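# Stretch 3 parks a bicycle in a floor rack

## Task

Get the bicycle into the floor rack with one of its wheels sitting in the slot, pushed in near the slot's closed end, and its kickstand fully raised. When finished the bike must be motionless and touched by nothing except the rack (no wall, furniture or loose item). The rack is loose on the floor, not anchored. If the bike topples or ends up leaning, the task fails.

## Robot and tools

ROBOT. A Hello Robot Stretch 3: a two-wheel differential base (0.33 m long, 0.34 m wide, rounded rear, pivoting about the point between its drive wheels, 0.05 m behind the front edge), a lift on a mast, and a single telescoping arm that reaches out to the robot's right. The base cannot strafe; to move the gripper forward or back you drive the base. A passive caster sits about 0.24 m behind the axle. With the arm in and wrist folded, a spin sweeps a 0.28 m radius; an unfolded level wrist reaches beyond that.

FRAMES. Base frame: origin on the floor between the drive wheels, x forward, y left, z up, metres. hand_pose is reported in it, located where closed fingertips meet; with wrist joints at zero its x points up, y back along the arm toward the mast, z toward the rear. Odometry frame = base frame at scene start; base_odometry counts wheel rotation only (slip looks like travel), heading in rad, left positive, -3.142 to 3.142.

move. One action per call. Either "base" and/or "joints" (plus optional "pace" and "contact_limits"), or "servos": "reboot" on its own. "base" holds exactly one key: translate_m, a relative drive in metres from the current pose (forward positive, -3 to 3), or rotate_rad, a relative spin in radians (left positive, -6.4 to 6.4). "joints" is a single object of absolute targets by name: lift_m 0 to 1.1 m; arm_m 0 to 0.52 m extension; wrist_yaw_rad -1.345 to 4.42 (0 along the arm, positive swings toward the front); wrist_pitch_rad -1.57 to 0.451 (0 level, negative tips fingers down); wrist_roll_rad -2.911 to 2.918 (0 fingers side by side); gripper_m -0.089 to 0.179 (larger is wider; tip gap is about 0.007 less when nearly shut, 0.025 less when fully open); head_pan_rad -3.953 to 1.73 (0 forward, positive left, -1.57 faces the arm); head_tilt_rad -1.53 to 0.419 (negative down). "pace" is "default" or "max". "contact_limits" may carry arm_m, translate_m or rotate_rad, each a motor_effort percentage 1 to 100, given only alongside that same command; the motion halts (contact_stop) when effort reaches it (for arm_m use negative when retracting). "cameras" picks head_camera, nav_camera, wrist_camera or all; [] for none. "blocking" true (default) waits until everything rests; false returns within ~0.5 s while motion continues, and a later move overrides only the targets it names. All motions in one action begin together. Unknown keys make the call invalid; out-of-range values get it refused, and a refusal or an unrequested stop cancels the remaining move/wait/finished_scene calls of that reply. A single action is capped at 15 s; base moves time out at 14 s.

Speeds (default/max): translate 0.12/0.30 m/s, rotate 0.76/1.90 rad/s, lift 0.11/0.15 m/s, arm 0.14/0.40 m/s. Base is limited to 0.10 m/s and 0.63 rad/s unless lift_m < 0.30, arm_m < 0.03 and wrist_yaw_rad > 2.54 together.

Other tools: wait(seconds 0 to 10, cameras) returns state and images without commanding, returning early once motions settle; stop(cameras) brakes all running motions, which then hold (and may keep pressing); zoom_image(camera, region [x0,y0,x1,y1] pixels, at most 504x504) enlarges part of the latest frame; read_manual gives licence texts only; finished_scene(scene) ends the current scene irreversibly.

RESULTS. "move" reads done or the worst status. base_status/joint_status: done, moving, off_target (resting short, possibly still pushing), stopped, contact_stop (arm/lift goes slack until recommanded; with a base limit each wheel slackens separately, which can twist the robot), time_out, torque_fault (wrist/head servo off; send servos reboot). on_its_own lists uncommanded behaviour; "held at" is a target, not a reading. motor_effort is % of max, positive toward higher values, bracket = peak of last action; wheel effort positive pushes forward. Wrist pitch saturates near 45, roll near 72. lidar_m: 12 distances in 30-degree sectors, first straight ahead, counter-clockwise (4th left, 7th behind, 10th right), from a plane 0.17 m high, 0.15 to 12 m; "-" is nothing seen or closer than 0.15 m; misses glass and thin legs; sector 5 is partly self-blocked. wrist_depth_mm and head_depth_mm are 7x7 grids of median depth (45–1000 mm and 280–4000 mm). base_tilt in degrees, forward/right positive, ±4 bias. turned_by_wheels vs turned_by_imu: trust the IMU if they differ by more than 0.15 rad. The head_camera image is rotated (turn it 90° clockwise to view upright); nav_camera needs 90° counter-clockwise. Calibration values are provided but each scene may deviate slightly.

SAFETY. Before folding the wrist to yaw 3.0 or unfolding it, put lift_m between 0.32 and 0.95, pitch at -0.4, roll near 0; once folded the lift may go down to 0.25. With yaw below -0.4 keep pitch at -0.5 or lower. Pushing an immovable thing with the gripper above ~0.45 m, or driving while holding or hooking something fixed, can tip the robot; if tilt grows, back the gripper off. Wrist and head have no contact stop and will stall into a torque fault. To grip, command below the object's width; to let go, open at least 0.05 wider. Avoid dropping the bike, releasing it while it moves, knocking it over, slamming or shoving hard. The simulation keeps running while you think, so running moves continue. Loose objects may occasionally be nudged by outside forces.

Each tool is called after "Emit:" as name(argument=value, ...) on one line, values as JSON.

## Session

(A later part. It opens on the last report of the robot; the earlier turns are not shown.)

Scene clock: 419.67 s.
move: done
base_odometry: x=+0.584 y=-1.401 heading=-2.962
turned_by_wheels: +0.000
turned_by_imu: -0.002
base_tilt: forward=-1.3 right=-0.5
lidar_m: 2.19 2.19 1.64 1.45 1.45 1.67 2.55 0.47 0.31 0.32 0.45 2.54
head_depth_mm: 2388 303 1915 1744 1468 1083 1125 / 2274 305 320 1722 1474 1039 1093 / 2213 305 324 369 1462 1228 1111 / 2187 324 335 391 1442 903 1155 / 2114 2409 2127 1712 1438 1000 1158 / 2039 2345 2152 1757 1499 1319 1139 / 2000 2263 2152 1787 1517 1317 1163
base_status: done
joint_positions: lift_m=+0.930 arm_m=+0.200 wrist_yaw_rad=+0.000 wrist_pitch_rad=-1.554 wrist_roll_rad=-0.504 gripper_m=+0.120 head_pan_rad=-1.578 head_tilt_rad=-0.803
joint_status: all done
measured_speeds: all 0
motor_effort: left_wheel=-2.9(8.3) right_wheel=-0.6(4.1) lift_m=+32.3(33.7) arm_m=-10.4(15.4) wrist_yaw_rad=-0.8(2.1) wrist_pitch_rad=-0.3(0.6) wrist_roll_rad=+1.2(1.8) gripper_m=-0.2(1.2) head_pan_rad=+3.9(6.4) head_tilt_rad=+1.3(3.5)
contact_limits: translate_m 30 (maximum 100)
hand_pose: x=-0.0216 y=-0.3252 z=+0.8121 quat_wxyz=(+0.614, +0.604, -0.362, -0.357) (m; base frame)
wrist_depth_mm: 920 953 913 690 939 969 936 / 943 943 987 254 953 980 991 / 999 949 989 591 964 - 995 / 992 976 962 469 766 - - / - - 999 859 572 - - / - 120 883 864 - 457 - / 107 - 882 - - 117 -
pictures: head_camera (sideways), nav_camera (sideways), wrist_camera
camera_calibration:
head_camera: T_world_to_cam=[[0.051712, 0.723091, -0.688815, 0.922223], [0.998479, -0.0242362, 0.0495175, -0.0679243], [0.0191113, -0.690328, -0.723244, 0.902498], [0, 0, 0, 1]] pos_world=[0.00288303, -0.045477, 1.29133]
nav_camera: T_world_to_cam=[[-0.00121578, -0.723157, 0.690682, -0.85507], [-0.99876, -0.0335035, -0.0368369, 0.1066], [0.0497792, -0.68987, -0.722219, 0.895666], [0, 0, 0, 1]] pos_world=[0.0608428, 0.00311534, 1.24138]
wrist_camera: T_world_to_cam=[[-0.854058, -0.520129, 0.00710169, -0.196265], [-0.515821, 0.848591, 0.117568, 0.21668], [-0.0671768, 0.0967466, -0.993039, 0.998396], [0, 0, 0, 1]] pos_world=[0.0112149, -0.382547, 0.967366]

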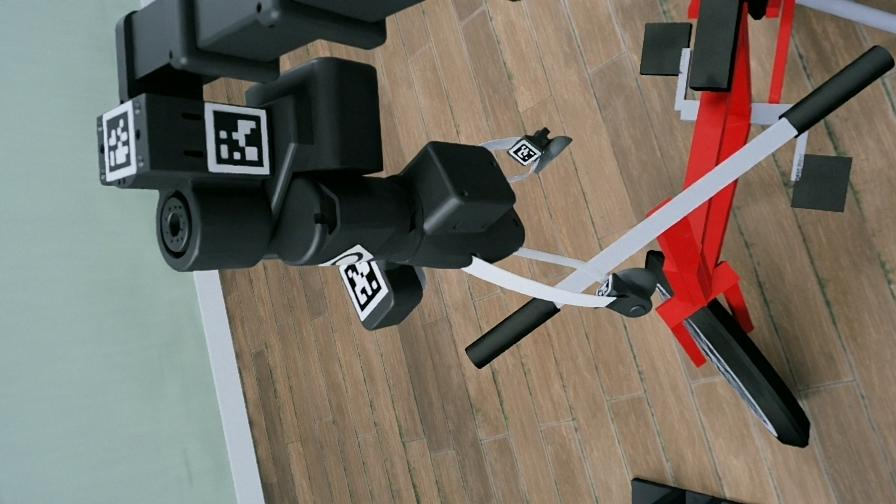

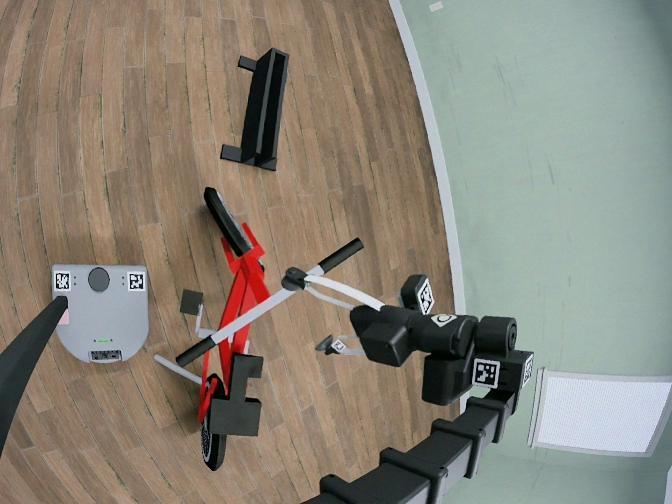

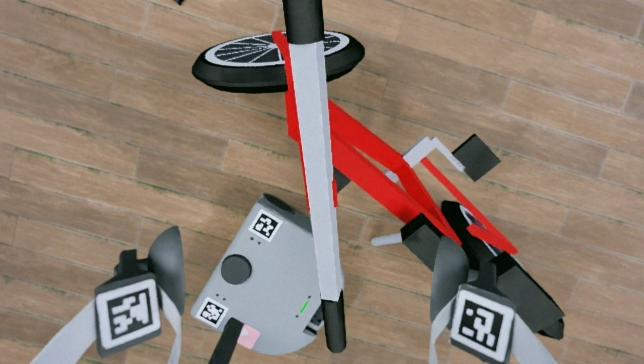

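Emit:
move(joints={"arm_m": 0.232, "wrist_roll_rad": -0.6}, base={"translate_m": 0.01}, cameras=[])

Emit:
move(joints={"lift_m": 0.792}, cameras=["head_camera", "wrist_camera"])

Scene clock: 426.93 s.
move: done
base_odometry: x=+0.575 y=-1.403 heading=-2.962
turned_by_wheels: +0.000
turned_by_imu: +0.000
base_tilt: forward=-1.3 right=-0.4
lidar_m: 2.18 2.18 1.64 1.44 1.45 1.67 2.56 0.48 0.32 0.32 0.45 2.53
head_depth_mm: 2362 290 1994 1715 1467 1079 1122 / 2238 339 351 1727 1467 1086 1095 / 2175 332 353 405 1493 1000 1094 / 2178 344 370 439 1433 926 1156 / 2115 2393 2130 1774 1443 1018 1157 / 2046 2339 2124 1769 1521 1309 1125 / 1993 2262 2138 1766 1502 1317 1169
base_status: done
joint_positions: lift_m=+0.930 arm_m=+0.232 wrist_yaw_rad=+0.000 wrist_pitch_rad=-1.554 wrist_roll_rad=-0.595 gripper_m=+0.120 head_pan_rad=-1.578 head_tilt_rad=-0.803
joint_status: all done
measured_speeds: all 0
motor_effort: left_wheel=+0.2(3.7) right_wheel=+3.9(6.6) lift_m=+31.4(32.5) arm_m=+16.1(20.0) wrist_yaw_rad=+1.0(1.9) wrist_pitch_rad=-0.4(0.6) wrist_roll_rad=-1.8(2.4) gripper_m=+0.1(1.1) head_pan_rad=+4.1(4.6) head_tilt_rad=+1.5(2.0)
hand_pose: x=-0.0215 y=-0.3572 z=+0.8121 quat_wxyz=(+0.630, +0.619, -0.334, -0.329) (m; base frame)
wrist_depth_mm: 923 926 949 930 970 947 919 / 953 963 946 238 962 962 963 / 971 976 947 587 975 - 978 / - 989 994 458 982 - - / - - 851 855 650 - - / - 120 887 - 479 - - / 108 - 894 - - 117 -
pictures: none
No camera images: "cameras" was empty.

Scene clock: 429.03 s.
move: done
base_odometry: x=+0.575 y=-1.403 heading=-2.962
turned_by_wheels: +0.000
turned_by_imu: +0.000
base_tilt: forward=-1.4 right=-0.4
lidar_m: 2.19 2.18 1.64 1.44 1.45 1.68 2.56 0.48 0.32 0.32 0.45 2.53
head_depth_mm: 2409 2613 2077 377 318 308 1105 / 2319 2510 445 410 1447 1091 1100 / 2252 2511 450 444 665 999 1096 / 2173 2440 2100 461 586 904 1157 / 2109 2417 2132 1759 1463 1020 1156 / 2048 2331 2129 1781 1499 1313 1125 / 1991 2270 2153 1785 1506 1314 1166
base_status: not commanded
joint_positions: lift_m=+0.792 arm_m=+0.232 wrist_yaw_rad=+0.000 wrist_pitch_rad=-1.554 wrist_roll_rad=-0.595 gripper_m=+0.120 head_pan_rad=-1.578 head_tilt_rad=-0.803
joint_status: all done
measured_speeds: all 0
motor_effort: left_wheel=+0.5(0.9) right_wheel=+3.8(4.1) lift_m=+18.2(30.0) arm_m=+14.2(16.2) wrist_yaw_rad=+1.0(1.7) wrist_pitch_rad=-0.4(0.5) wrist_roll_rad=-1.8(2.2) gripper_m=+0.4(1.1) head_pan_rad=+3.7(4.7) head_tilt_rad=+1.6(2.1)
hand_pose: x=-0.0215 y=-0.3572 z=+0.6741 quat_wxyz=(+0.630, +0.619, -0.334, -0.329) (m; base frame)
wrist_depth_mm: 783 785 102 102 828 802 828 / 813 828 - 108 828 836 858 / 813 835 819 469 845 825 861 / 852 858 857 137 852 859 866 / 860 865 843 148 363 866 891 / 871 120 716 873 824 704 923 / 108 124 733 905 940 117 947
pictures: head_camera (sideways), wrist_camera
camera_calibration:
head_camera: T_world_to_cam=[[0.0516863, 0.723062, -0.688847, 0.922265], [0.99848, -0.0241988, 0.0495182, -0.0679253], [0.0191355, -0.690359, -0.723214, 0.902458], [0, 0, 0, 1]] pos_world=[0.00288463, -0.0454775, 1.29133]
wrist_camera: T_world_to_cam=[[-0.803469, -0.595289, 0.00826855, -0.238471], [-0.590332, 0.798424, 0.118434, 0.239967], [-0.077104, 0.0902765, -0.992928, 0.861856], [0, 0, 0, 1]] pos_world=[0.016509, -0.41136, 0.829312]

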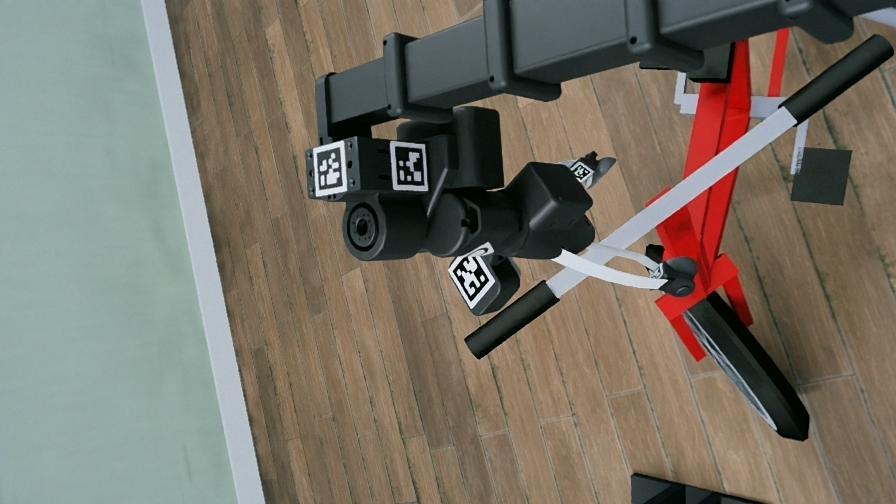

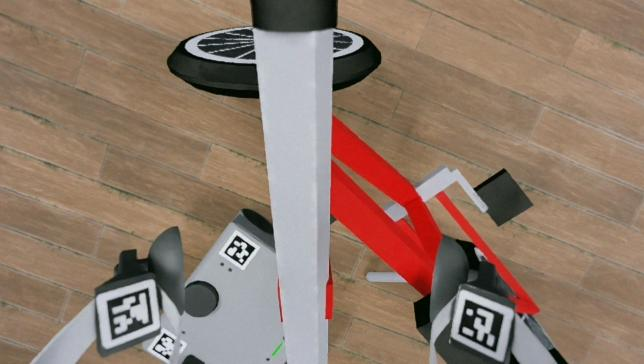

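Emit:
move(joints={"gripper_m": -0.04}, cameras=["head_camera", "wrist_camera"])

Scene clock: 434.33 s.
move: done
base_odometry: x=+0.575 y=-1.403 heading=-2.962
turned_by_wheels: +0.000
turned_by_imu: +0.000
base_tilt: forward=-1.4 right=-0.4
lidar_m: 2.18 2.18 1.64 1.45 1.45 1.67 2.56 0.48 0.32 0.32 0.45 2.53
head_depth_mm: 2408 2588 2084 378 318 308 1114 / 2341 2531 445 410 1450 1089 1107 / 2264 2480 451 444 646 968 1101 / 2173 2446 2092 461 622 919 1151 / 2123 2388 2112 1757 1471 1022 1158 / 2052 2321 2145 1781 1508 1312 1145 / 2014 2242 2168 1780 1513 1313 1161
base_status: not commanded
joint_positions: lift_m=+0.792 arm_m=+0.232 wrist_yaw_rad=+0.000 wrist_pitch_rad=-1.553 wrist_roll_rad=-0.596 gripper_m=-0.039 head_pan_rad=-1.578 head_tilt_rad=-0.803
joint_status: all done
measured_speeds: all 0
motor_effort: left_wheel=+0.5(0.7) right_wheel=+2.1(4.1) lift_m=+26.6(26.6) arm_m=+11.0(13.0) wrist_yaw_rad=+1.5(2.1) wrist_pitch_rad=-0.4(0.6) wrist_roll_rad=-1.7(2.2) gripper_m=-18.5(95.9) head_pan_rad=+4.7(4.7) head_tilt_rad=+2.1(2.1)
hand_pose: x=-0.0215 y=-0.3575 z=+0.6740 quat_wxyz=(+0.630, +0.619, -0.334, -0.329) (m; base frame)
wrist_depth_mm: 796 800 632 98 805 806 804 / 809 833 - 107 831 830 823 / 828 824 827 127 840 839 838 / 857 847 846 313 863 837 893 / 857 885 875 145 400 910 906 / 877 880 126 136 382 682 909 / 879 927 122 130 323 360 941
pictures: head_camera (sideways), wrist_camera
camera_calibration:
head_camera: T_world_to_cam=[[0.0516862, 0.723062, -0.688847, 0.922265], [0.99848, -0.0241987, 0.0495182, -0.0679253], [0.0191356, -0.690359, -0.723214, 0.902458], [0, 0, 0, 1]] pos_world=[0.00288464, -0.0454775, 1.29133]
wrist_camera: T_world_to_cam=[[-0.802945, -0.595988, 0.0087512, -0.239155], [-0.591032, 0.797998, 0.117811, 0.240389], [-0.0771976, 0.0894239, -0.992997, 0.861553], [0, 0, 0, 1]] pos_world=[0.0165589, -0.411407, 0.829292]

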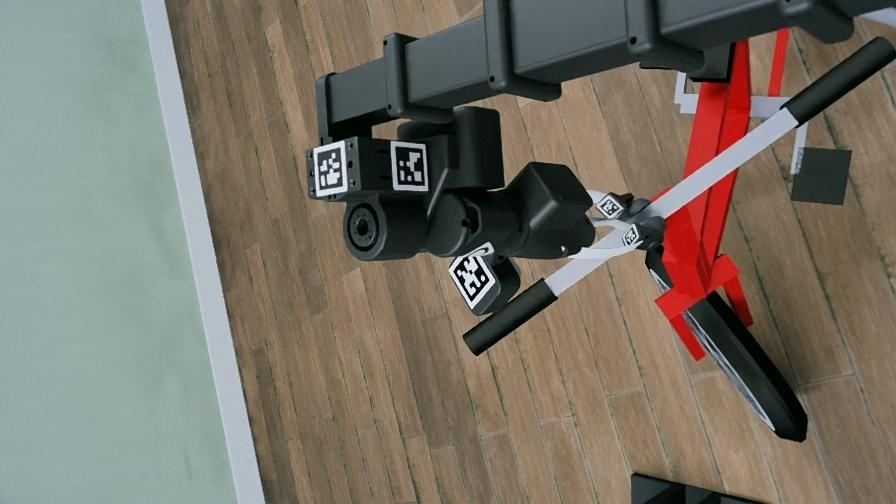

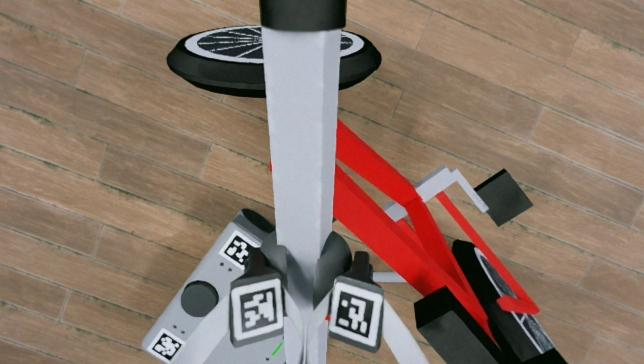

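Emit:
move(joints={"arm_m": 0.33, "wrist_roll_rad": -0.35, "lift_m": 0.805}, cameras=["head_camera", "wrist_camera"])

Scene clock: 447.43 s.
move: contact_stop
base_odometry: x=+0.575 y=-1.403 heading=-2.962
turned_by_wheels: +0.000
turned_by_imu: -0.023
base_tilt: forward=-1.4 right=-0.5
lidar_m: 2.19 2.18 1.66 1.45 1.44 1.65 2.55 0.48 0.32 0.32 0.48 2.57
head_depth_mm: 2478 2619 2057 343 301 935 1116 / 2383 2599 430 404 1486 851 1129 / 2261 2519 498 1664 1462 1051 1118 / 2217 2459 501 597 819 1240 1153 / 2141 2412 2131 1715 1492 1055 1154 / 2060 2333 2151 1782 1497 1316 1157 / 2001 2230 2154 1775 1508 1316 1161
base_status: not commanded
joint_positions: lift_m=+0.808 arm_m=+0.330 wrist_yaw_rad=+0.003 wrist_pitch_rad=-1.557 wrist_roll_rad=-0.358 gripper_m=-0.039 head_pan_rad=-1.578 head_tilt_rad=-0.803
joint_status: lift_m contact_stop (moved +0.016 of +0.013); the others done
measured_speeds: translate_m=+0.000 rotate_rad=+0.000 lift_m=+0.001 arm_m=+0.000 wrist_yaw_rad=+0.000 wrist_pitch_rad=+0.000 wrist_roll_rad=+0.000 head_pan_rad=+0.000 head_tilt_rad=+0.000
on_its_own: lift_m is slack since a contact_stop
motor_effort: left_wheel=-3.4(4.1) right_wheel=+7.3(8.3) lift_m=+25.3(41.5) arm_m=+18.7(29.4) wrist_yaw_rad=-2.6(3.9) wrist_pitch_rad=+0.1(0.7) wrist_roll_rad=+2.3(4.8) gripper_m=-13.8(17.6) head_pan_rad=+4.0(4.6) head_tilt_rad=+1.6(2.4)
hand_pose: x=-0.0216 y=-0.4545 z=+0.6905 quat_wxyz=(+0.586, +0.578, -0.405, -0.400) (m; base frame)
wrist_depth_mm: 818 794 800 114 840 845 835 / 841 822 834 829 836 827 865 / 829 856 504 132 870 835 862 / 856 887 891 141 885 892 879 / 909 889 882 148 521 858 916 / 896 916 128 132 391 534 923 / 927 910 122 129 954 335 345
pictures: head_camera (sideways), wrist_camera
camera_calibration:
head_camera: T_world_to_cam=[[0.0516576, 0.723021, -0.688891, 0.922323], [0.998481, -0.0241566, 0.0495193, -0.0679266], [0.0191622, -0.690403, -0.723171, 0.902403], [0, 0, 0, 1]] pos_world=[0.00288641, -0.0454783, 1.29134]
wrist_camera: T_world_to_cam=[[-0.919413, -0.393273, 0.00399619, -0.204337], [-0.390049, 0.913084, 0.118911, 0.371746], [-0.0504133, 0.107769, -0.992897, 0.895448], [0, 0, 0, 1]] pos_world=[0.00227128, -0.516297, 0.8457]

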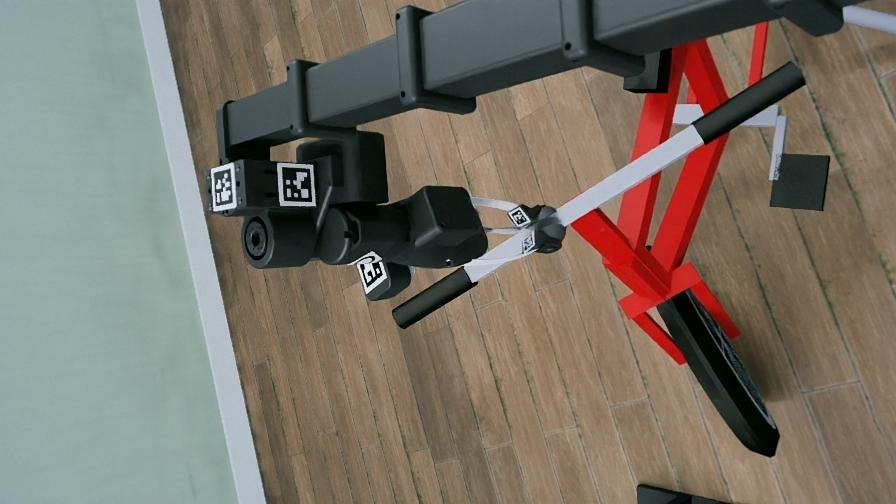

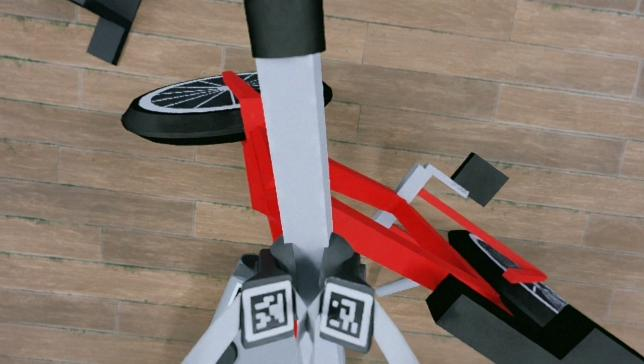

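Emit:
move(joints={"lift_m":0.812,"arm_m":0.37,"wrist_roll_rad":-0.2,"head_pan_rad":-1.3,"head_tilt_rad":-0.8})

Scene clock: 459.30 s.
move: done
base_odometry: x=+0.575 y=-1.403 heading=-2.962
turned_by_wheels: +0.000
turned_by_imu: +0.000
base_tilt: forward=-1.4 right=-0.4
lidar_m: 2.19 2.18 1.66 1.44 1.45 1.66 2.56 0.48 0.48 0.53 0.49 2.57
head_depth_mm: 2144 2311 507 1646 1481 825 1107 / 2110 2370 637 698 778 1226 1093 / 2102 2392 2095 1704 1481 1247 1153 / 2082 2384 2105 1745 1491 1213 1161 / 2072 2372 2108 1760 1494 1232 1153 / 2067 2354 2125 1772 1508 1310 1156 / 2053 2322 2152 1773 1392 1312 1166
base_status: not commanded
joint_positions: lift_m=+0.812 arm_m=+0.370 wrist_yaw_rad=+0.004 wrist_pitch_rad=-1.556 wrist_roll_rad=-0.215 gripper_m=-0.039 head_pan_rad=-1.308 head_tilt_rad=-0.803
joint_status: all done
measured_speeds: all 0
motor_effort: left_wheel=-2.9(3.6) right_wheel=+4.6(7.4) lift_m=+22.3(36.3) arm_m=+17.3(23.4) wrist_yaw_rad=-3.9(4.7) wrist_pitch_rad=+0.0(0.4) wrist_roll_rad=+4.8(5.9) gripper_m=-12.5(13.7) head_pan_rad=+4.1(9.4) head_tilt_rad=+2.1(2.3)
hand_pose: x=-0.0217 y=-0.4946 z=+0.6942 quat_wxyz=(+0.556, +0.548, -0.445, -0.439) (m; base frame)
wrist_depth_mm: 662 797 112 809 814 804 840 / 840 836 121 869 846 863 856 / 844 853 130 851 863 870 874 / 886 851 898 519 869 875 896 / 904 902 908 150 402 889 911 / 908 920 127 129 795 357 920 / 942 902 122 177 924 335 333
pictures: head_camera (sideways), nav_camera (sideways), wrist_camera
camera_calibration:
head_camera: T_world_to_cam=[[-0.142961, 0.710627, -0.688892, 0.92351], [0.968786, 0.242902, 0.0495193, -0.0677455], [0.202523, -0.660309, -0.723171, 0.901284], [0, 0, 0, 1]] pos_world=[0.0151267, -0.0446892, 1.29134]
nav_camera: T_world_to_cam=[[0.191647, -0.697225, 0.690759, -0.856346], [-0.95366, -0.298624, -0.0368326, 0.106319], [0.231958, -0.65169, -0.722146, 0.89446], [0, 0, 0, 1]] pos_world=[0.0580315, 0.0175941, 1.24138]
wrist_camera: T_world_to_cam=[[-0.965663, -0.259787, 0.00235378, -0.154003], [-0.257713, 0.95902, 0.117748, 0.434301], [-0.0328466, 0.113098, -0.993041, 0.906527], [0, 0, 0, 1]] pos_world=[-0.00701353, -0.559037, 0.849443]

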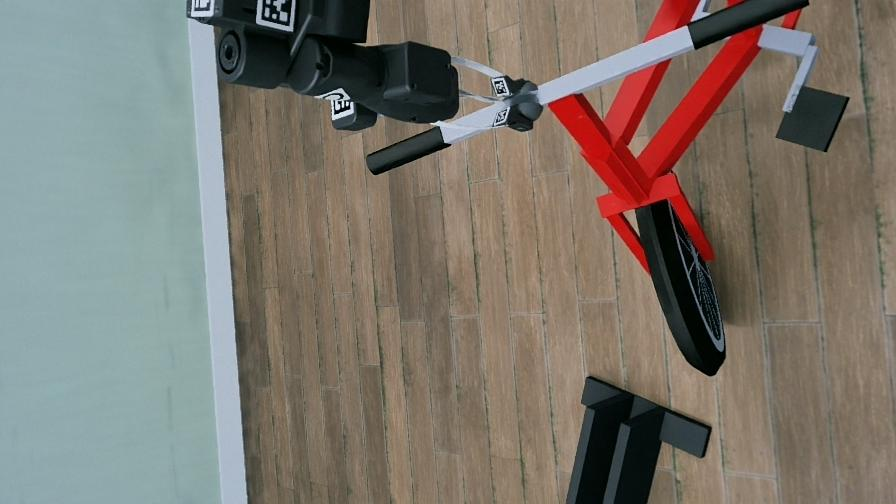

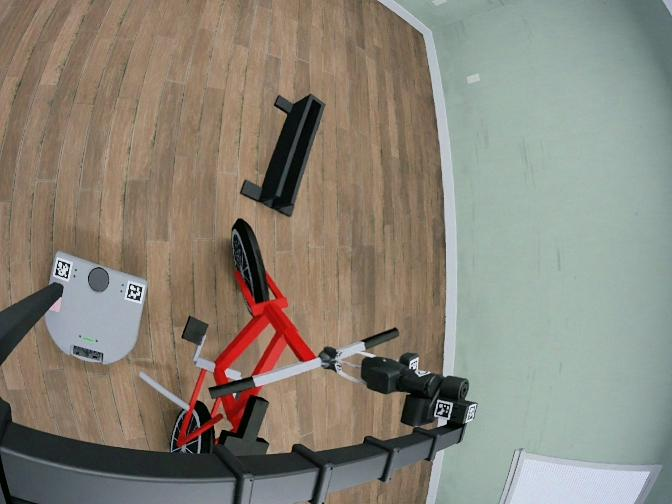

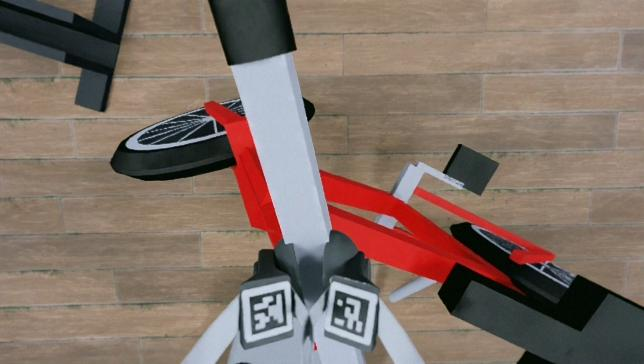

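Emit:
zoom_image(camera="head_camera", region=[350, 0, 850, 460])

Emit:
zoom_image(camera="wrist_camera", region=[60, 0, 500, 364])

Scaled by 1.008 from the camera's 896x504 image, which has a finer 1280x720 frame.

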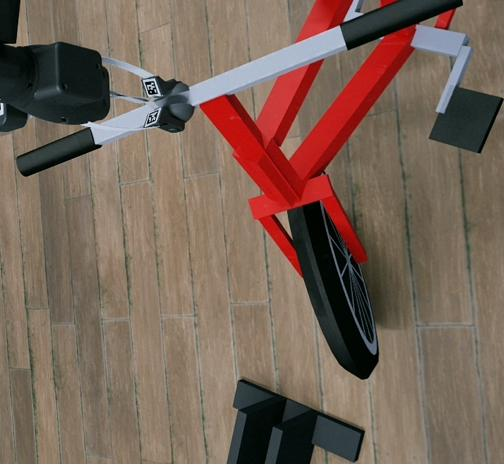

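Scaled by 1.145.

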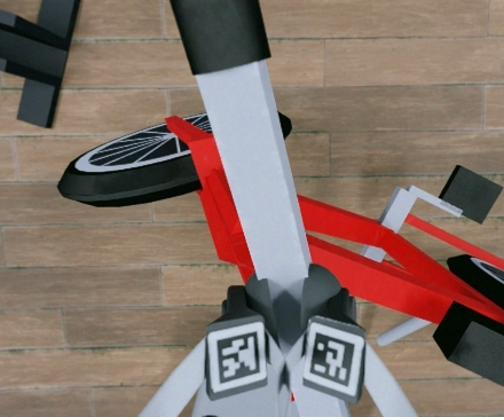

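Emit:
move(joints={"lift_m":0.812,"arm_m":0.41,"wrist_roll_rad":0.0}, cameras=[])

Emit:
move(joints={"lift_m":0.812,"arm_m":0.44,"wrist_roll_rad":0.15})

Emit:
zoom_image(camera="wrist_camera", region=[0, 0, 500, 364])

Scene clock: 485.50 s.
move: off_target
base_odometry: x=+0.575 y=-1.403 heading=-2.962
turned_by_wheels: +0.000
turned_by_imu: +0.000
base_tilt: forward=-1.3 right=-0.4
lidar_m: 2.19 2.19 1.66 1.45 1.44 1.65 2.56 0.57 0.47 0.53 0.53 2.57
head_depth_mm: 2125 533 539 1678 1471 840 1126 / 2103 2353 836 760 847 1245 1094 / 2103 2353 2107 1735 1487 1252 1147 / 2108 2359 2132 1751 1484 1230 1155 / 2069 2358 2139 1756 1499 1220 1162 / 2061 2350 2125 1756 1507 1297 1162 / 2054 2326 2162 1776 1385 1320 1169
base_status: not commanded
joint_positions: lift_m=+0.812 arm_m=+0.410 wrist_yaw_rad=+0.008 wrist_pitch_rad=-1.556 wrist_roll_rad=-0.022 gripper_m=-0.039 head_pan_rad=-1.308 head_tilt_rad=-0.803
joint_status: wrist_roll_rad off_target (ended at -0.022, target +0.000); the others done
measured_speeds: all 0
motor_effort: left_wheel=-1.5(3.0) right_wheel=+1.7(4.6) lift_m=+18.5(23.0) arm_m=+16.2(26.2) wrist_yaw_rad=-6.1(7.7) wrist_pitch_rad=-0.2(0.3) wrist_roll_rad=+7.0(8.2) gripper_m=-12.6(14.0) head_pan_rad=+4.2(4.6) head_tilt_rad=+1.9(2.3)
hand_pose: x=-0.0218 y=-0.5347 z=+0.6941 quat_wxyz=(+0.511, +0.504, -0.496, -0.489) (m; base frame)
wrist_depth_mm: 821 816 118 809 833 831 815 / 833 840 126 866 841 821 842 / 854 862 137 834 864 886 878 / 846 882 507 532 870 883 856 / 899 890 899 150 381 543 940 / 930 924 128 130 926 327 328 / 923 934 122 174 943 942 333
pictures: none
No camera images: "cameras" was empty.

Scene clock: 486.70 s.
move: off_target
base_odometry: x=+0.575 y=-1.403 heading=-2.962
turned_by_wheels: +0.000
turned_by_imu: +0.000
base_tilt: forward=-1.3 right=-0.5
lidar_m: 2.19 2.19 1.66 1.45 1.44 1.65 2.55 0.58 0.47 0.54 0.54 2.57
head_depth_mm: 2126 551 593 1723 1472 1020 1125 / 2102 2371 861 755 856 1248 1110 / 2088 2355 2084 1738 985 1245 1147 / 2094 2386 2103 1741 1481 1241 1151 / 2084 2361 2114 1756 1507 1241 1150 / 2064 2341 2144 1766 1506 1289 1158 / 2039 2300 2144 1788 1386 1313 1169
base_status: not commanded
joint_positions: lift_m=+0.812 arm_m=+0.440 wrist_yaw_rad=+0.010 wrist_pitch_rad=-1.556 wrist_roll_rad=+0.126 gripper_m=-0.039 head_pan_rad=-1.308 head_tilt_rad=-0.803
joint_status: wrist_roll_rad off_target (ended at +0.126, target +0.150); the others done
measured_speeds: all 0
motor_effort: left_wheel=-0.3(2.0) right_wheel=+0.2(1.9) lift_m=+23.5(24.2) arm_m=+14.6(23.8) wrist_yaw_rad=-8.8(9.3) wrist_pitch_rad=+0.0(0.3) wrist_roll_rad=+8.1(10.6) gripper_m=-12.8(13.4) head_pan_rad=+3.8(4.5) head_tilt_rad=+1.6(2.5)
hand_pose: x=-0.0218 y=-0.5647 z=+0.6941 quat_wxyz=(+0.474, +0.467, -0.532, -0.524) (m; base frame)
wrist_depth_mm: 792 825 128 824 832 823 842 / 839 833 135 837 837 845 856 / 838 839 143 867 845 865 867 / 862 876 441 875 904 881 899 / 879 890 516 155 373 346 323 / 911 909 128 130 907 323 324 / 892 932 122 172 947 937 342
pictures: head_camera (sideways), nav_camera (sideways), wrist_camera
camera_calibration:
head_camera: T_world_to_cam=[[-0.142999, 0.710619, -0.688892, 0.92351], [0.968773, 0.242953, 0.0495193, -0.0677454], [0.202558, -0.660299, -0.723171, 0.901284], [0, 0, 0, 1]] pos_world=[0.0151291, -0.0446887, 1.29134]
nav_camera: T_world_to_cam=[[0.191684, -0.697215, 0.690759, -0.856346], [-0.953644, -0.298675, -0.0368326, 0.106319], [0.231992, -0.651678, -0.722146, 0.89446], [0, 0, 0, 1]] pos_world=[0.0580306, 0.0175968, 1.24138]
wrist_camera: T_world_to_cam=[[-0.997384, 0.0722543, -0.00232079, 0.0177006], [0.0714917, 0.990603, 0.116598, 0.527299], [0.0107237, 0.116127, -0.993177, 0.91712], [0, 0, 0, 1]] pos_world=[-0.0298782, -0.630125, 0.849421]

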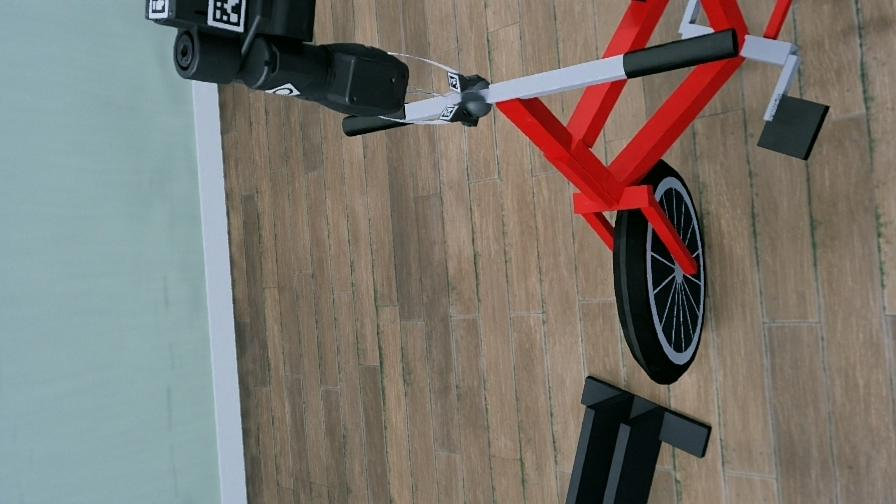

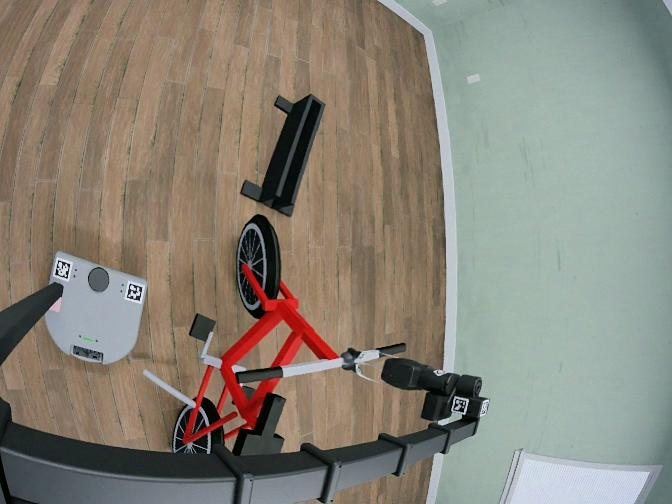

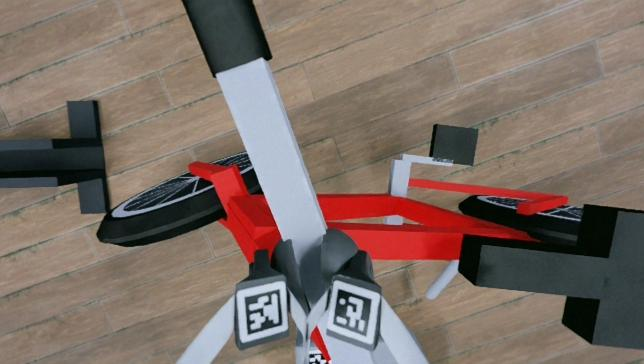

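Scaled by 1.008.

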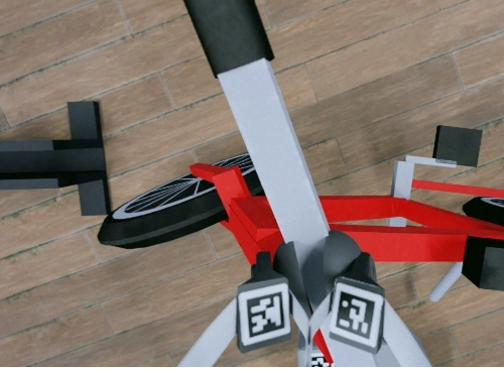

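Emit:
move(joints={"lift_m":0.815,"arm_m":0.475,"wrist_roll_rad":0.15})

Scene clock: 496.37 s.
move: off_target
base_odometry: x=+0.575 y=-1.403 heading=-2.962
turned_by_wheels: +0.000
turned_by_imu: +0.000
base_tilt: forward=-1.3 right=-0.5
lidar_m: 2.19 2.18 1.66 1.45 1.44 1.65 2.55 0.60 0.45 0.55 0.55 2.58
head_depth_mm: 2144 566 676 1704 1471 1035 1129 / 2117 2340 884 832 892 1243 1112 / 2085 2391 2099 1739 982 1251 1136 / 2070 2393 2106 1744 1488 1230 1149 / 2063 2359 2124 1751 1501 1247 1154 / 2070 2368 2118 1765 1502 1292 1161 / 2047 2325 2155 1760 1387 1314 1163
base_status: not commanded
joint_positions: lift_m=+0.815 arm_m=+0.475 wrist_yaw_rad=+0.010 wrist_pitch_rad=-1.536 wrist_roll_rad=+0.126 gripper_m=-0.039 head_pan_rad=-1.308 head_tilt_rad=-0.803
joint_status: wrist_roll_rad off_target (ended at +0.126, target +0.150); the others done
measured_speeds: all 0
motor_effort: left_wheel=-0.3(1.0) right_wheel=+0.2(0.2) lift_m=+33.2(44.5) arm_m=+14.4(21.0) wrist_yaw_rad=-9.0(9.9) wrist_pitch_rad=-3.7(3.9) wrist_roll_rad=+7.6(8.5) gripper_m=-12.1(13.8) head_pan_rad=+4.5(4.8) head_tilt_rad=+1.4(2.1)
hand_pose: x=-0.0218 y=-0.6049 z=+0.6968 quat_wxyz=(+0.478, +0.462, -0.537, -0.519) (m; base frame)
wrist_depth_mm: 820 837 145 819 840 852 858 / 838 844 149 840 866 877 874 / 868 845 154 868 870 871 847 / 854 854 606 884 878 889 901 / 874 620 451 162 608 526 344 / 897 929 126 130 920 325 326 / 931 921 122 177 911 945 330
pictures: head_camera (sideways), nav_camera (sideways), wrist_camera
camera_calibration:
head_camera: T_world_to_cam=[[-0.143003, 0.710618, -0.688892, 0.923511], [0.968772, 0.242958, 0.0495193, -0.0677454], [0.202561, -0.660298, -0.72317, 0.901283], [0, 0, 0, 1]] pos_world=[0.0151293, -0.0446887, 1.29134]
nav_camera: T_world_to_cam=[[0.191688, -0.697214, 0.69076, -0.856347], [-0.953642, -0.29868, -0.0368325, 0.106319], [0.231996, -0.651677, -0.722146, 0.894459], [0, 0, 0, 1]] pos_world=[0.0580305, 0.0175971, 1.24138]
wrist_camera: T_world_to_cam=[[-0.997375, 0.0722983, -0.00398293, 0.0218464], [0.0715767, 0.992744, 0.0966282, 0.581984], [0.0109401, 0.0960895, -0.995313, 0.913828], [0, 0, 0, 1]] pos_world=[-0.0298648, -0.667149, 0.853396]

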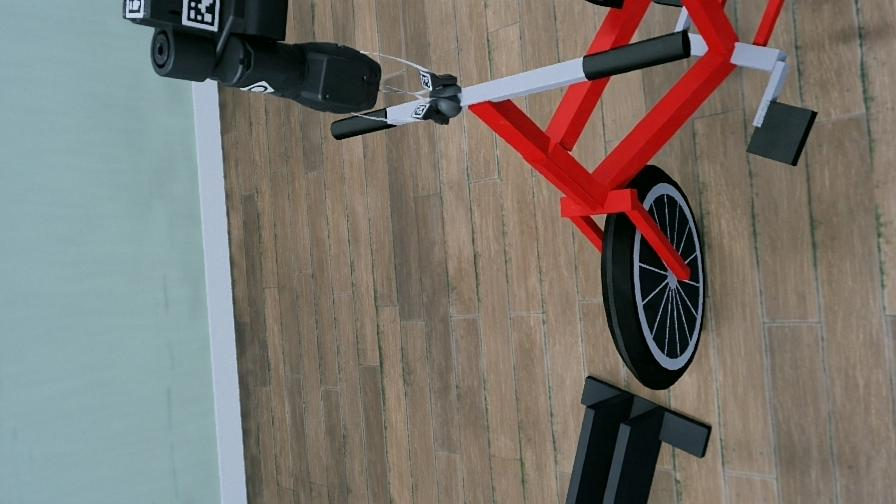

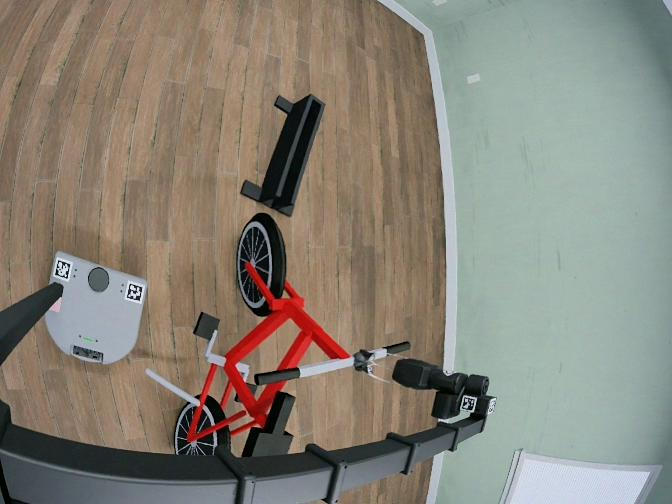

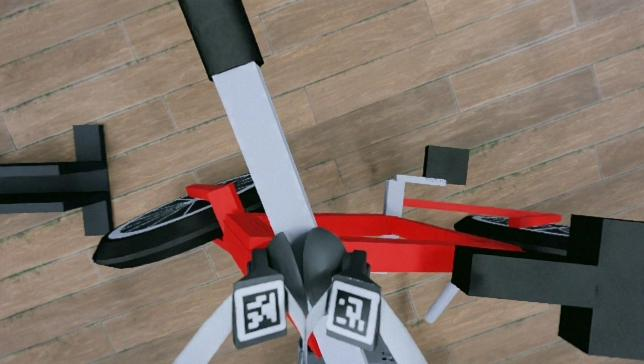

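Emit:
zoom_image(camera="head_camera", region=[540, 260, 800, 504])

Emit:
zoom_image(camera="wrist_camera", region=[0, 90, 280, 300])

Scaled by 1.938 from the camera's 896x504 image, which has a finer 1280x720 frame.

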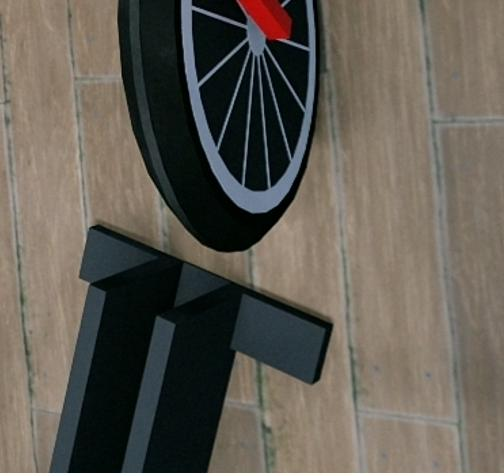

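Scaled by 1.800.

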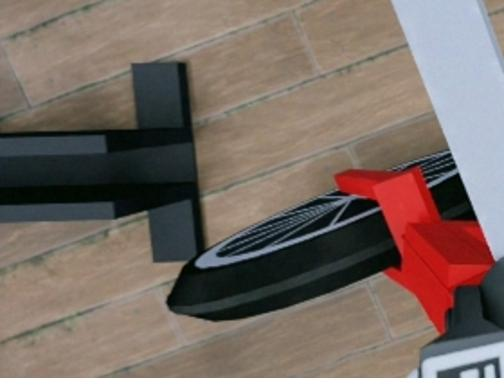

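Emit:
move(base={"rotate_rad":-0.06}, joints={"lift_m":0.812}, cameras=[])

Emit:
move(base={"translate_m":-0.08}, joints={"lift_m":0.812}, contact_limits={"translate_m":35})

Emit:
zoom_image(camera="head_camera", region=[540, 160, 860, 480])

Scene clock: 534.23 s.
move: done
base_odometry: x=+0.575 y=-1.403 heading=-3.021
turned_by_wheels: -0.060
turned_by_imu: -0.057
base_tilt: forward=-1.3 right=-0.4
lidar_m: 2.20 2.18 1.74 1.45 1.45 1.60 2.56 0.62 0.47 0.53 0.55 2.55
head_depth_mm: 2179 570 677 1722 1465 1099 1144 / 2173 2392 1924 848 891 1243 1128 / 2117 2372 2100 1744 996 1253 1130 / 2088 2370 2110 1746 1490 1231 1148 / 2072 2375 2131 1754 1490 1262 1154 / 2055 2321 2139 1765 1508 1310 1163 / 2008 2297 2158 1770 1516 1297 1166
base_status: done
joint_positions: lift_m=+0.812 arm_m=+0.475 wrist_yaw_rad=+0.002 wrist_pitch_rad=-1.532 wrist_roll_rad=+0.142 gripper_m=-0.039 head_pan_rad=-1.308 head_tilt_rad=-0.803
joint_status: all done
measured_speeds: translate_m=+0.000 rotate_rad=+0.000 lift_m=+0.001 arm_m=+0.000 wrist_yaw_rad=+0.000 wrist_pitch_rad=+0.000 wrist_roll_rad=+0.000 head_pan_rad=+0.000 head_tilt_rad=+0.000
motor_effort: left_wheel=+5.1(15.3) right_wheel=-8.0(21.0) lift_m=+32.9(32.9) arm_m=+8.7(9.0) wrist_yaw_rad=-2.2(9.4) wrist_pitch_rad=-4.3(5.3) wrist_roll_rad=+2.4(7.8) gripper_m=-11.4(13.4) head_pan_rad=+4.1(4.4) head_tilt_rad=+1.8(2.1)
hand_pose: x=-0.0217 y=-0.6057 z=+0.6937 quat_wxyz=(+0.473, +0.455, -0.543, -0.524) (m; base frame)
wrist_depth_mm: 823 828 822 819 846 840 864 / 825 814 865 852 849 839 864 / 857 869 851 849 866 896 879 / 849 889 868 887 860 898 880 / 880 896 398 339 381 346 319 / 907 884 126 130 929 319 324 / 914 924 122 170 938 953 338
pictures: none
No camera images: "cameras" was empty.

Scene clock: 536.13 s.
move: done
base_odometry: x=+0.654 y=-1.393 heading=-3.021
turned_by_wheels: +0.000
turned_by_imu: +0.000
base_tilt: forward=-1.3 right=-0.4
lidar_m: 2.26 2.26 1.71 1.42 1.42 1.57 2.49 0.61 0.46 0.52 0.54 2.58
head_depth_mm: 2184 569 675 1713 1474 1153 1146 / 2196 2392 1928 1634 888 1242 1121 / 2140 2437 2104 1749 989 1248 1135 / 2114 2385 2108 1749 1497 1231 1150 / 2119 2368 2130 1758 1500 1252 1159 / 2065 2337 2133 1762 1504 1317 1161 / 2023 2305 2156 1763 1516 1292 1164
base_status: done
joint_positions: lift_m=+0.812 arm_m=+0.475 wrist_yaw_rad=+0.002 wrist_pitch_rad=-1.531 wrist_roll_rad=+0.142 gripper_m=-0.039 head_pan_rad=-1.308 head_tilt_rad=-0.803
joint_status: all done
measured_speeds: all 0
motor_effort: left_wheel=+1.6(6.3) right_wheel=-4.0(15.9) lift_m=+30.3(33.2) arm_m=+11.3(11.3) wrist_yaw_rad=-1.9(3.6) wrist_pitch_rad=-4.6(4.8) wrist_roll_rad=+2.5(2.8) gripper_m=-11.1(11.7) head_pan_rad=+4.5(5.1) head_tilt_rad=+1.5(2.3)
contact_limits: translate_m 35 (maximum 100)
hand_pose: x=-0.0217 y=-0.6061 z=+0.6937 quat_wxyz=(+0.473, +0.455, -0.544, -0.523) (m; base frame)
wrist_depth_mm: 827 838 838 826 863 830 855 / 822 853 860 830 854 830 831 / 866 853 876 860 835 870 882 / 873 873 869 885 881 868 889 / 850 893 422 167 383 429 321 / 884 907 126 132 928 320 323 / 916 909 122 172 923 932 327
pictures: head_camera (sideways), nav_camera (sideways), wrist_camera
camera_calibration:
head_camera: T_world_to_cam=[[-0.143066, 0.710605, -0.688892, 0.923511], [0.96875, 0.243045, 0.0495193, -0.0677453], [0.20262, -0.66028, -0.72317, 0.901283], [0, 0, 0, 1]] pos_world=[0.0151333, -0.0446879, 1.29134]
nav_camera: T_world_to_cam=[[0.19175, -0.697197, 0.69076, -0.856348], [-0.953616, -0.298765, -0.0368325, 0.106319], [0.232054, -0.651657, -0.722146, 0.894459], [0, 0, 0, 1]] pos_world=[0.0580289, 0.0176017, 1.24138]
wrist_camera: T_world_to_cam=[[-0.995369, 0.0959937, -0.00499814, 0.0371466], [0.09513, 0.991204, 0.0920084, 0.586238], [0.0137864, 0.0911068, -0.995746, 0.90821], [0, 0, 0, 1]] pos_world=[-0.0313152, -0.667392, 0.850593]

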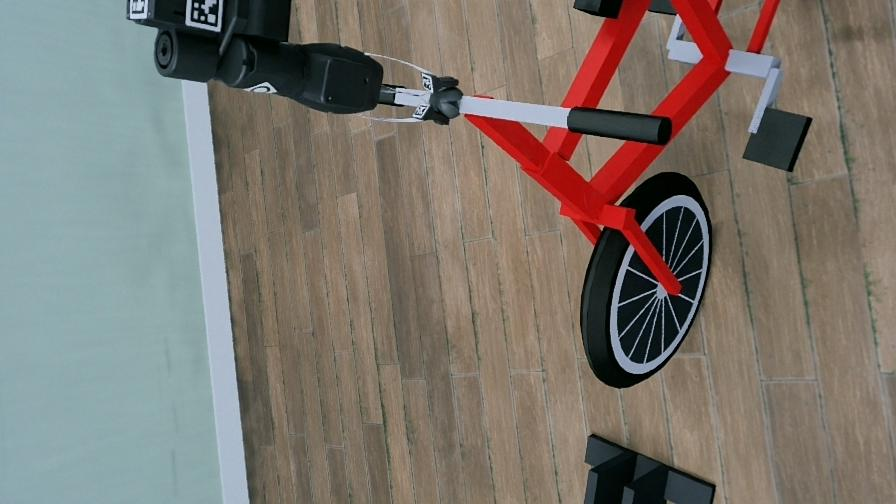

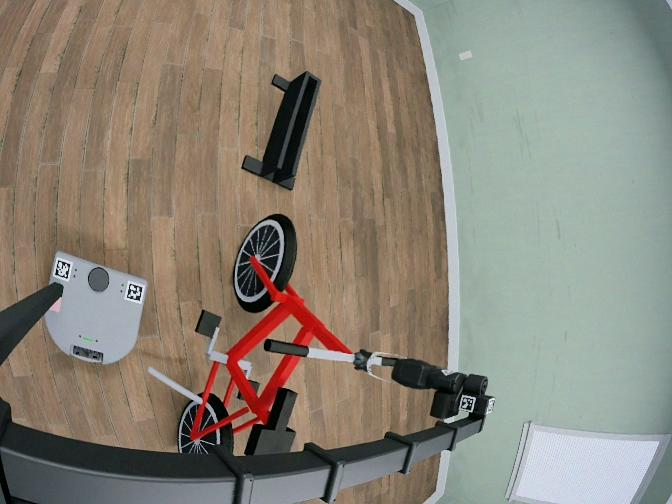

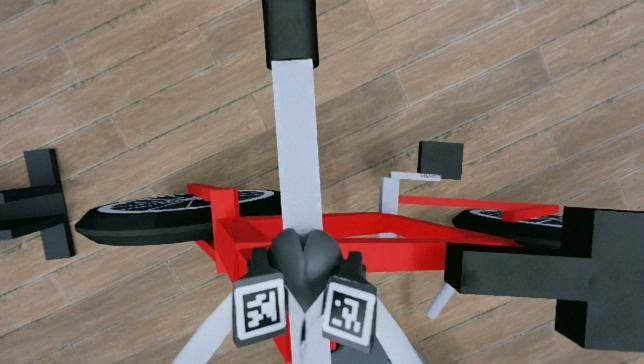

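Scaled by 1.575 from the camera's 896x504 image, which has a finer 1280x720 frame.

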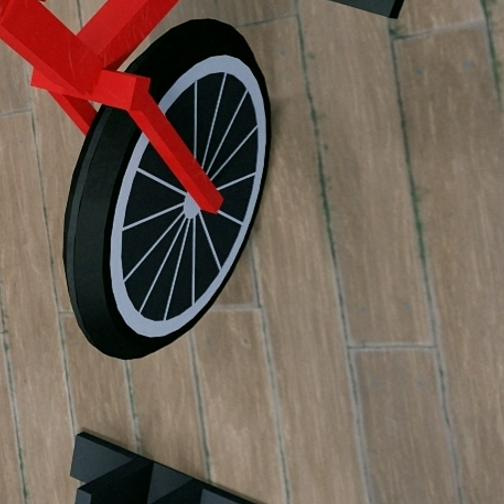

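Emit:
zoom_image(camera="wrist_camera", region=[0, 110, 300, 300])

Scaled by 1.680.

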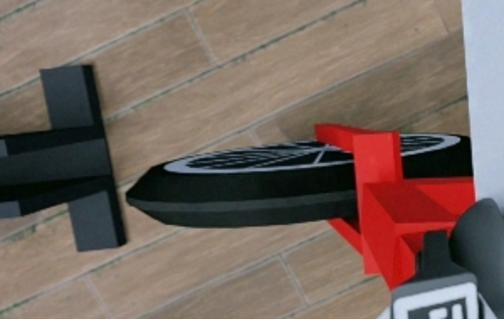

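Emit:
move(joints={"lift_m":0.812,"wrist_roll_rad":0.55}, cameras=[])

Emit:
move(base={"translate_m":0.05}, joints={"lift_m":0.812,"arm_m":0.485}, contact_limits={"translate_m":35})

Emit:
zoom_image(camera="wrist_camera", region=[0, 110, 300, 300])

Scene clock: 551.63 s.
move: done
base_odometry: x=+0.654 y=-1.393 heading=-3.022
turned_by_wheels: +0.000
turned_by_imu: +0.000
base_tilt: forward=-1.4 right=-0.4
lidar_m: 2.27 2.26 1.70 1.43 1.42 1.57 2.49 0.61 0.45 2.34 0.47 2.58
head_depth_mm: 2193 568 668 1717 1388 1142 1140 / 2183 2425 1922 1618 1420 1078 1144 / 2146 2402 2102 1704 1026 1299 1150 / 2119 2395 2124 1696 1114 1231 1157 / 2087 2390 2115 1721 1497 1280 1156 / 2068 2344 2137 1758 1510 1313 1165 / 2035 2327 2148 1786 1516 1297 1167
base_status: not commanded
joint_positions: lift_m=+0.812 arm_m=+0.475 wrist_yaw_rad=-0.001 wrist_pitch_rad=-1.520 wrist_roll_rad=+0.550 gripper_m=-0.039 head_pan_rad=-1.308 head_tilt_rad=-0.803
joint_status: all done
measured_speeds: all 0
motor_effort: left_wheel=-0.8(2.0) right_wheel=+3.9(4.4) lift_m=+24.2(27.6) arm_m=+11.3(15.3) wrist_yaw_rad=+1.3(6.0) wrist_pitch_rad=-6.5(6.8) wrist_roll_rad=-0.3(8.1) gripper_m=-10.4(11.8) head_pan_rad=+3.7(4.5) head_tilt_rad=+1.4(2.0)
contact_limits: translate_m 35 (maximum 100)
hand_pose: x=-0.0216 y=-0.6087 z=+0.6936 quat_wxyz=(+0.354, +0.336, -0.632, -0.602) (m; base frame)
wrist_depth_mm: 839 835 853 815 847 821 858 / 869 843 852 845 818 854 834 / 852 862 853 878 214 658 308 / 872 894 896 886 311 311 308 / 886 899 479 190 908 868 895 / 875 917 234 130 913 902 908 / 932 920 120 126 761 731 928
pictures: none
No camera images: "cameras" was empty.

Scene clock: 553.27 s.
move: done
base_odometry: x=+0.604 y=-1.399 heading=-3.021
turned_by_wheels: +0.000
turned_by_imu: +0.000
base_tilt: forward=-1.4 right=-0.5
lidar_m: 2.23 2.21 1.72 1.44 1.43 1.58 2.54 0.57 0.49 0.46 0.61 2.56
head_depth_mm: 2195 575 689 1716 905 1225 1108 / 2175 2393 1919 1614 1425 1223 1141 / 2142 2367 2098 1692 1075 1247 1148 / 2105 2402 2120 1718 1197 1295 1151 / 2085 2375 2136 1709 1506 1302 1156 / 2051 2336 2128 1776 1504 1315 1164 / 2017 2296 2166 1770 1516 1295 1165
base_status: done
joint_positions: lift_m=+0.812 arm_m=+0.485 wrist_yaw_rad=+0.001 wrist_pitch_rad=-1.552 wrist_roll_rad=+0.548 gripper_m=-0.040 head_pan_rad=-1.308 head_tilt_rad=-0.803
joint_status: all done
measured_speeds: all 0
motor_effort: left_wheel=+2.6(11.1) right_wheel=-2.5(24.3) lift_m=+21.5(28.0) arm_m=+12.8(21.2) wrist_yaw_rad=-1.2(5.3) wrist_pitch_rad=-0.5(6.5) wrist_roll_rad=+0.1(0.8) gripper_m=-10.5(11.9) head_pan_rad=+4.2(4.8) head_tilt_rad=+1.0(2.2)
contact_limits: translate_m 35 (maximum 100)
hand_pose: x=-0.0217 y=-0.6105 z=+0.6940 quat_wxyz=(+0.350, +0.343, -0.622, -0.611) (m; base frame)
wrist_depth_mm: 800 831 822 810 793 828 823 / 847 812 821 826 840 847 861 / 857 851 829 846 850 867 886 / 849 851 507 618 594 231 312 / 873 898 337 361 215 326 324 / 876 895 238 129 892 914 338 / 914 940 120 127 786 764 941
pictures: head_camera (sideways), nav_camera (sideways), wrist_camera
camera_calibration:
head_camera: T_world_to_cam=[[-0.143053, 0.710302, -0.689207, 0.923922], [0.968722, 0.243154, 0.0495266, -0.0677547], [0.202762, -0.660565, -0.72287, 0.900891], [0, 0, 0, 1]] pos_world=[0.0151386, -0.0446915, 1.29136]
nav_camera: T_world_to_cam=[[0.191735, -0.696889, 0.691075, -0.856758], [-0.953584, -0.298867, -0.0368147, 0.106296], [0.232195, -0.651939, -0.721845, 0.894067], [0, 0, 0, 1]] pos_world=[0.0580341, 0.017581, 1.24137]
wrist_camera: T_world_to_cam=[[-0.875861, 0.482462, -0.00989367, 0.279522], [0.478297, 0.870656, 0.114849, 0.509527], [0.0640241, 0.0958594, -0.993334, 0.9112], [0, 0, 0, 1]] pos_world=[-0.0572218, -0.665828, 0.849373]

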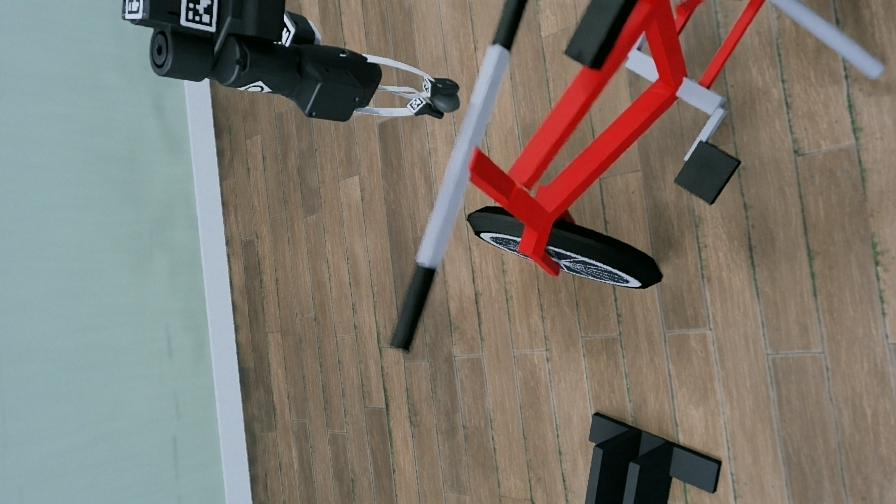

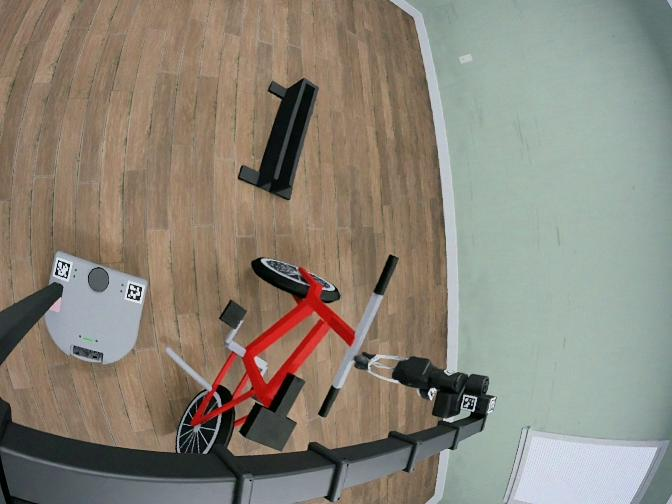

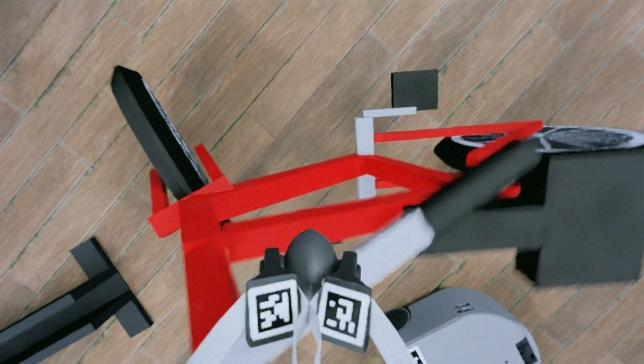

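Scaled by 1.680.

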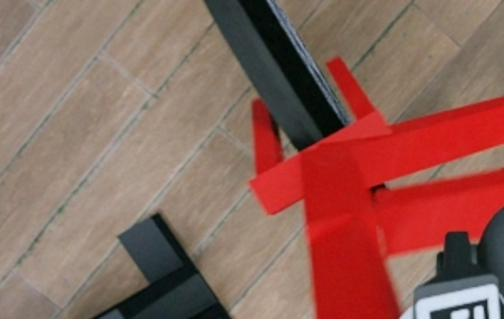

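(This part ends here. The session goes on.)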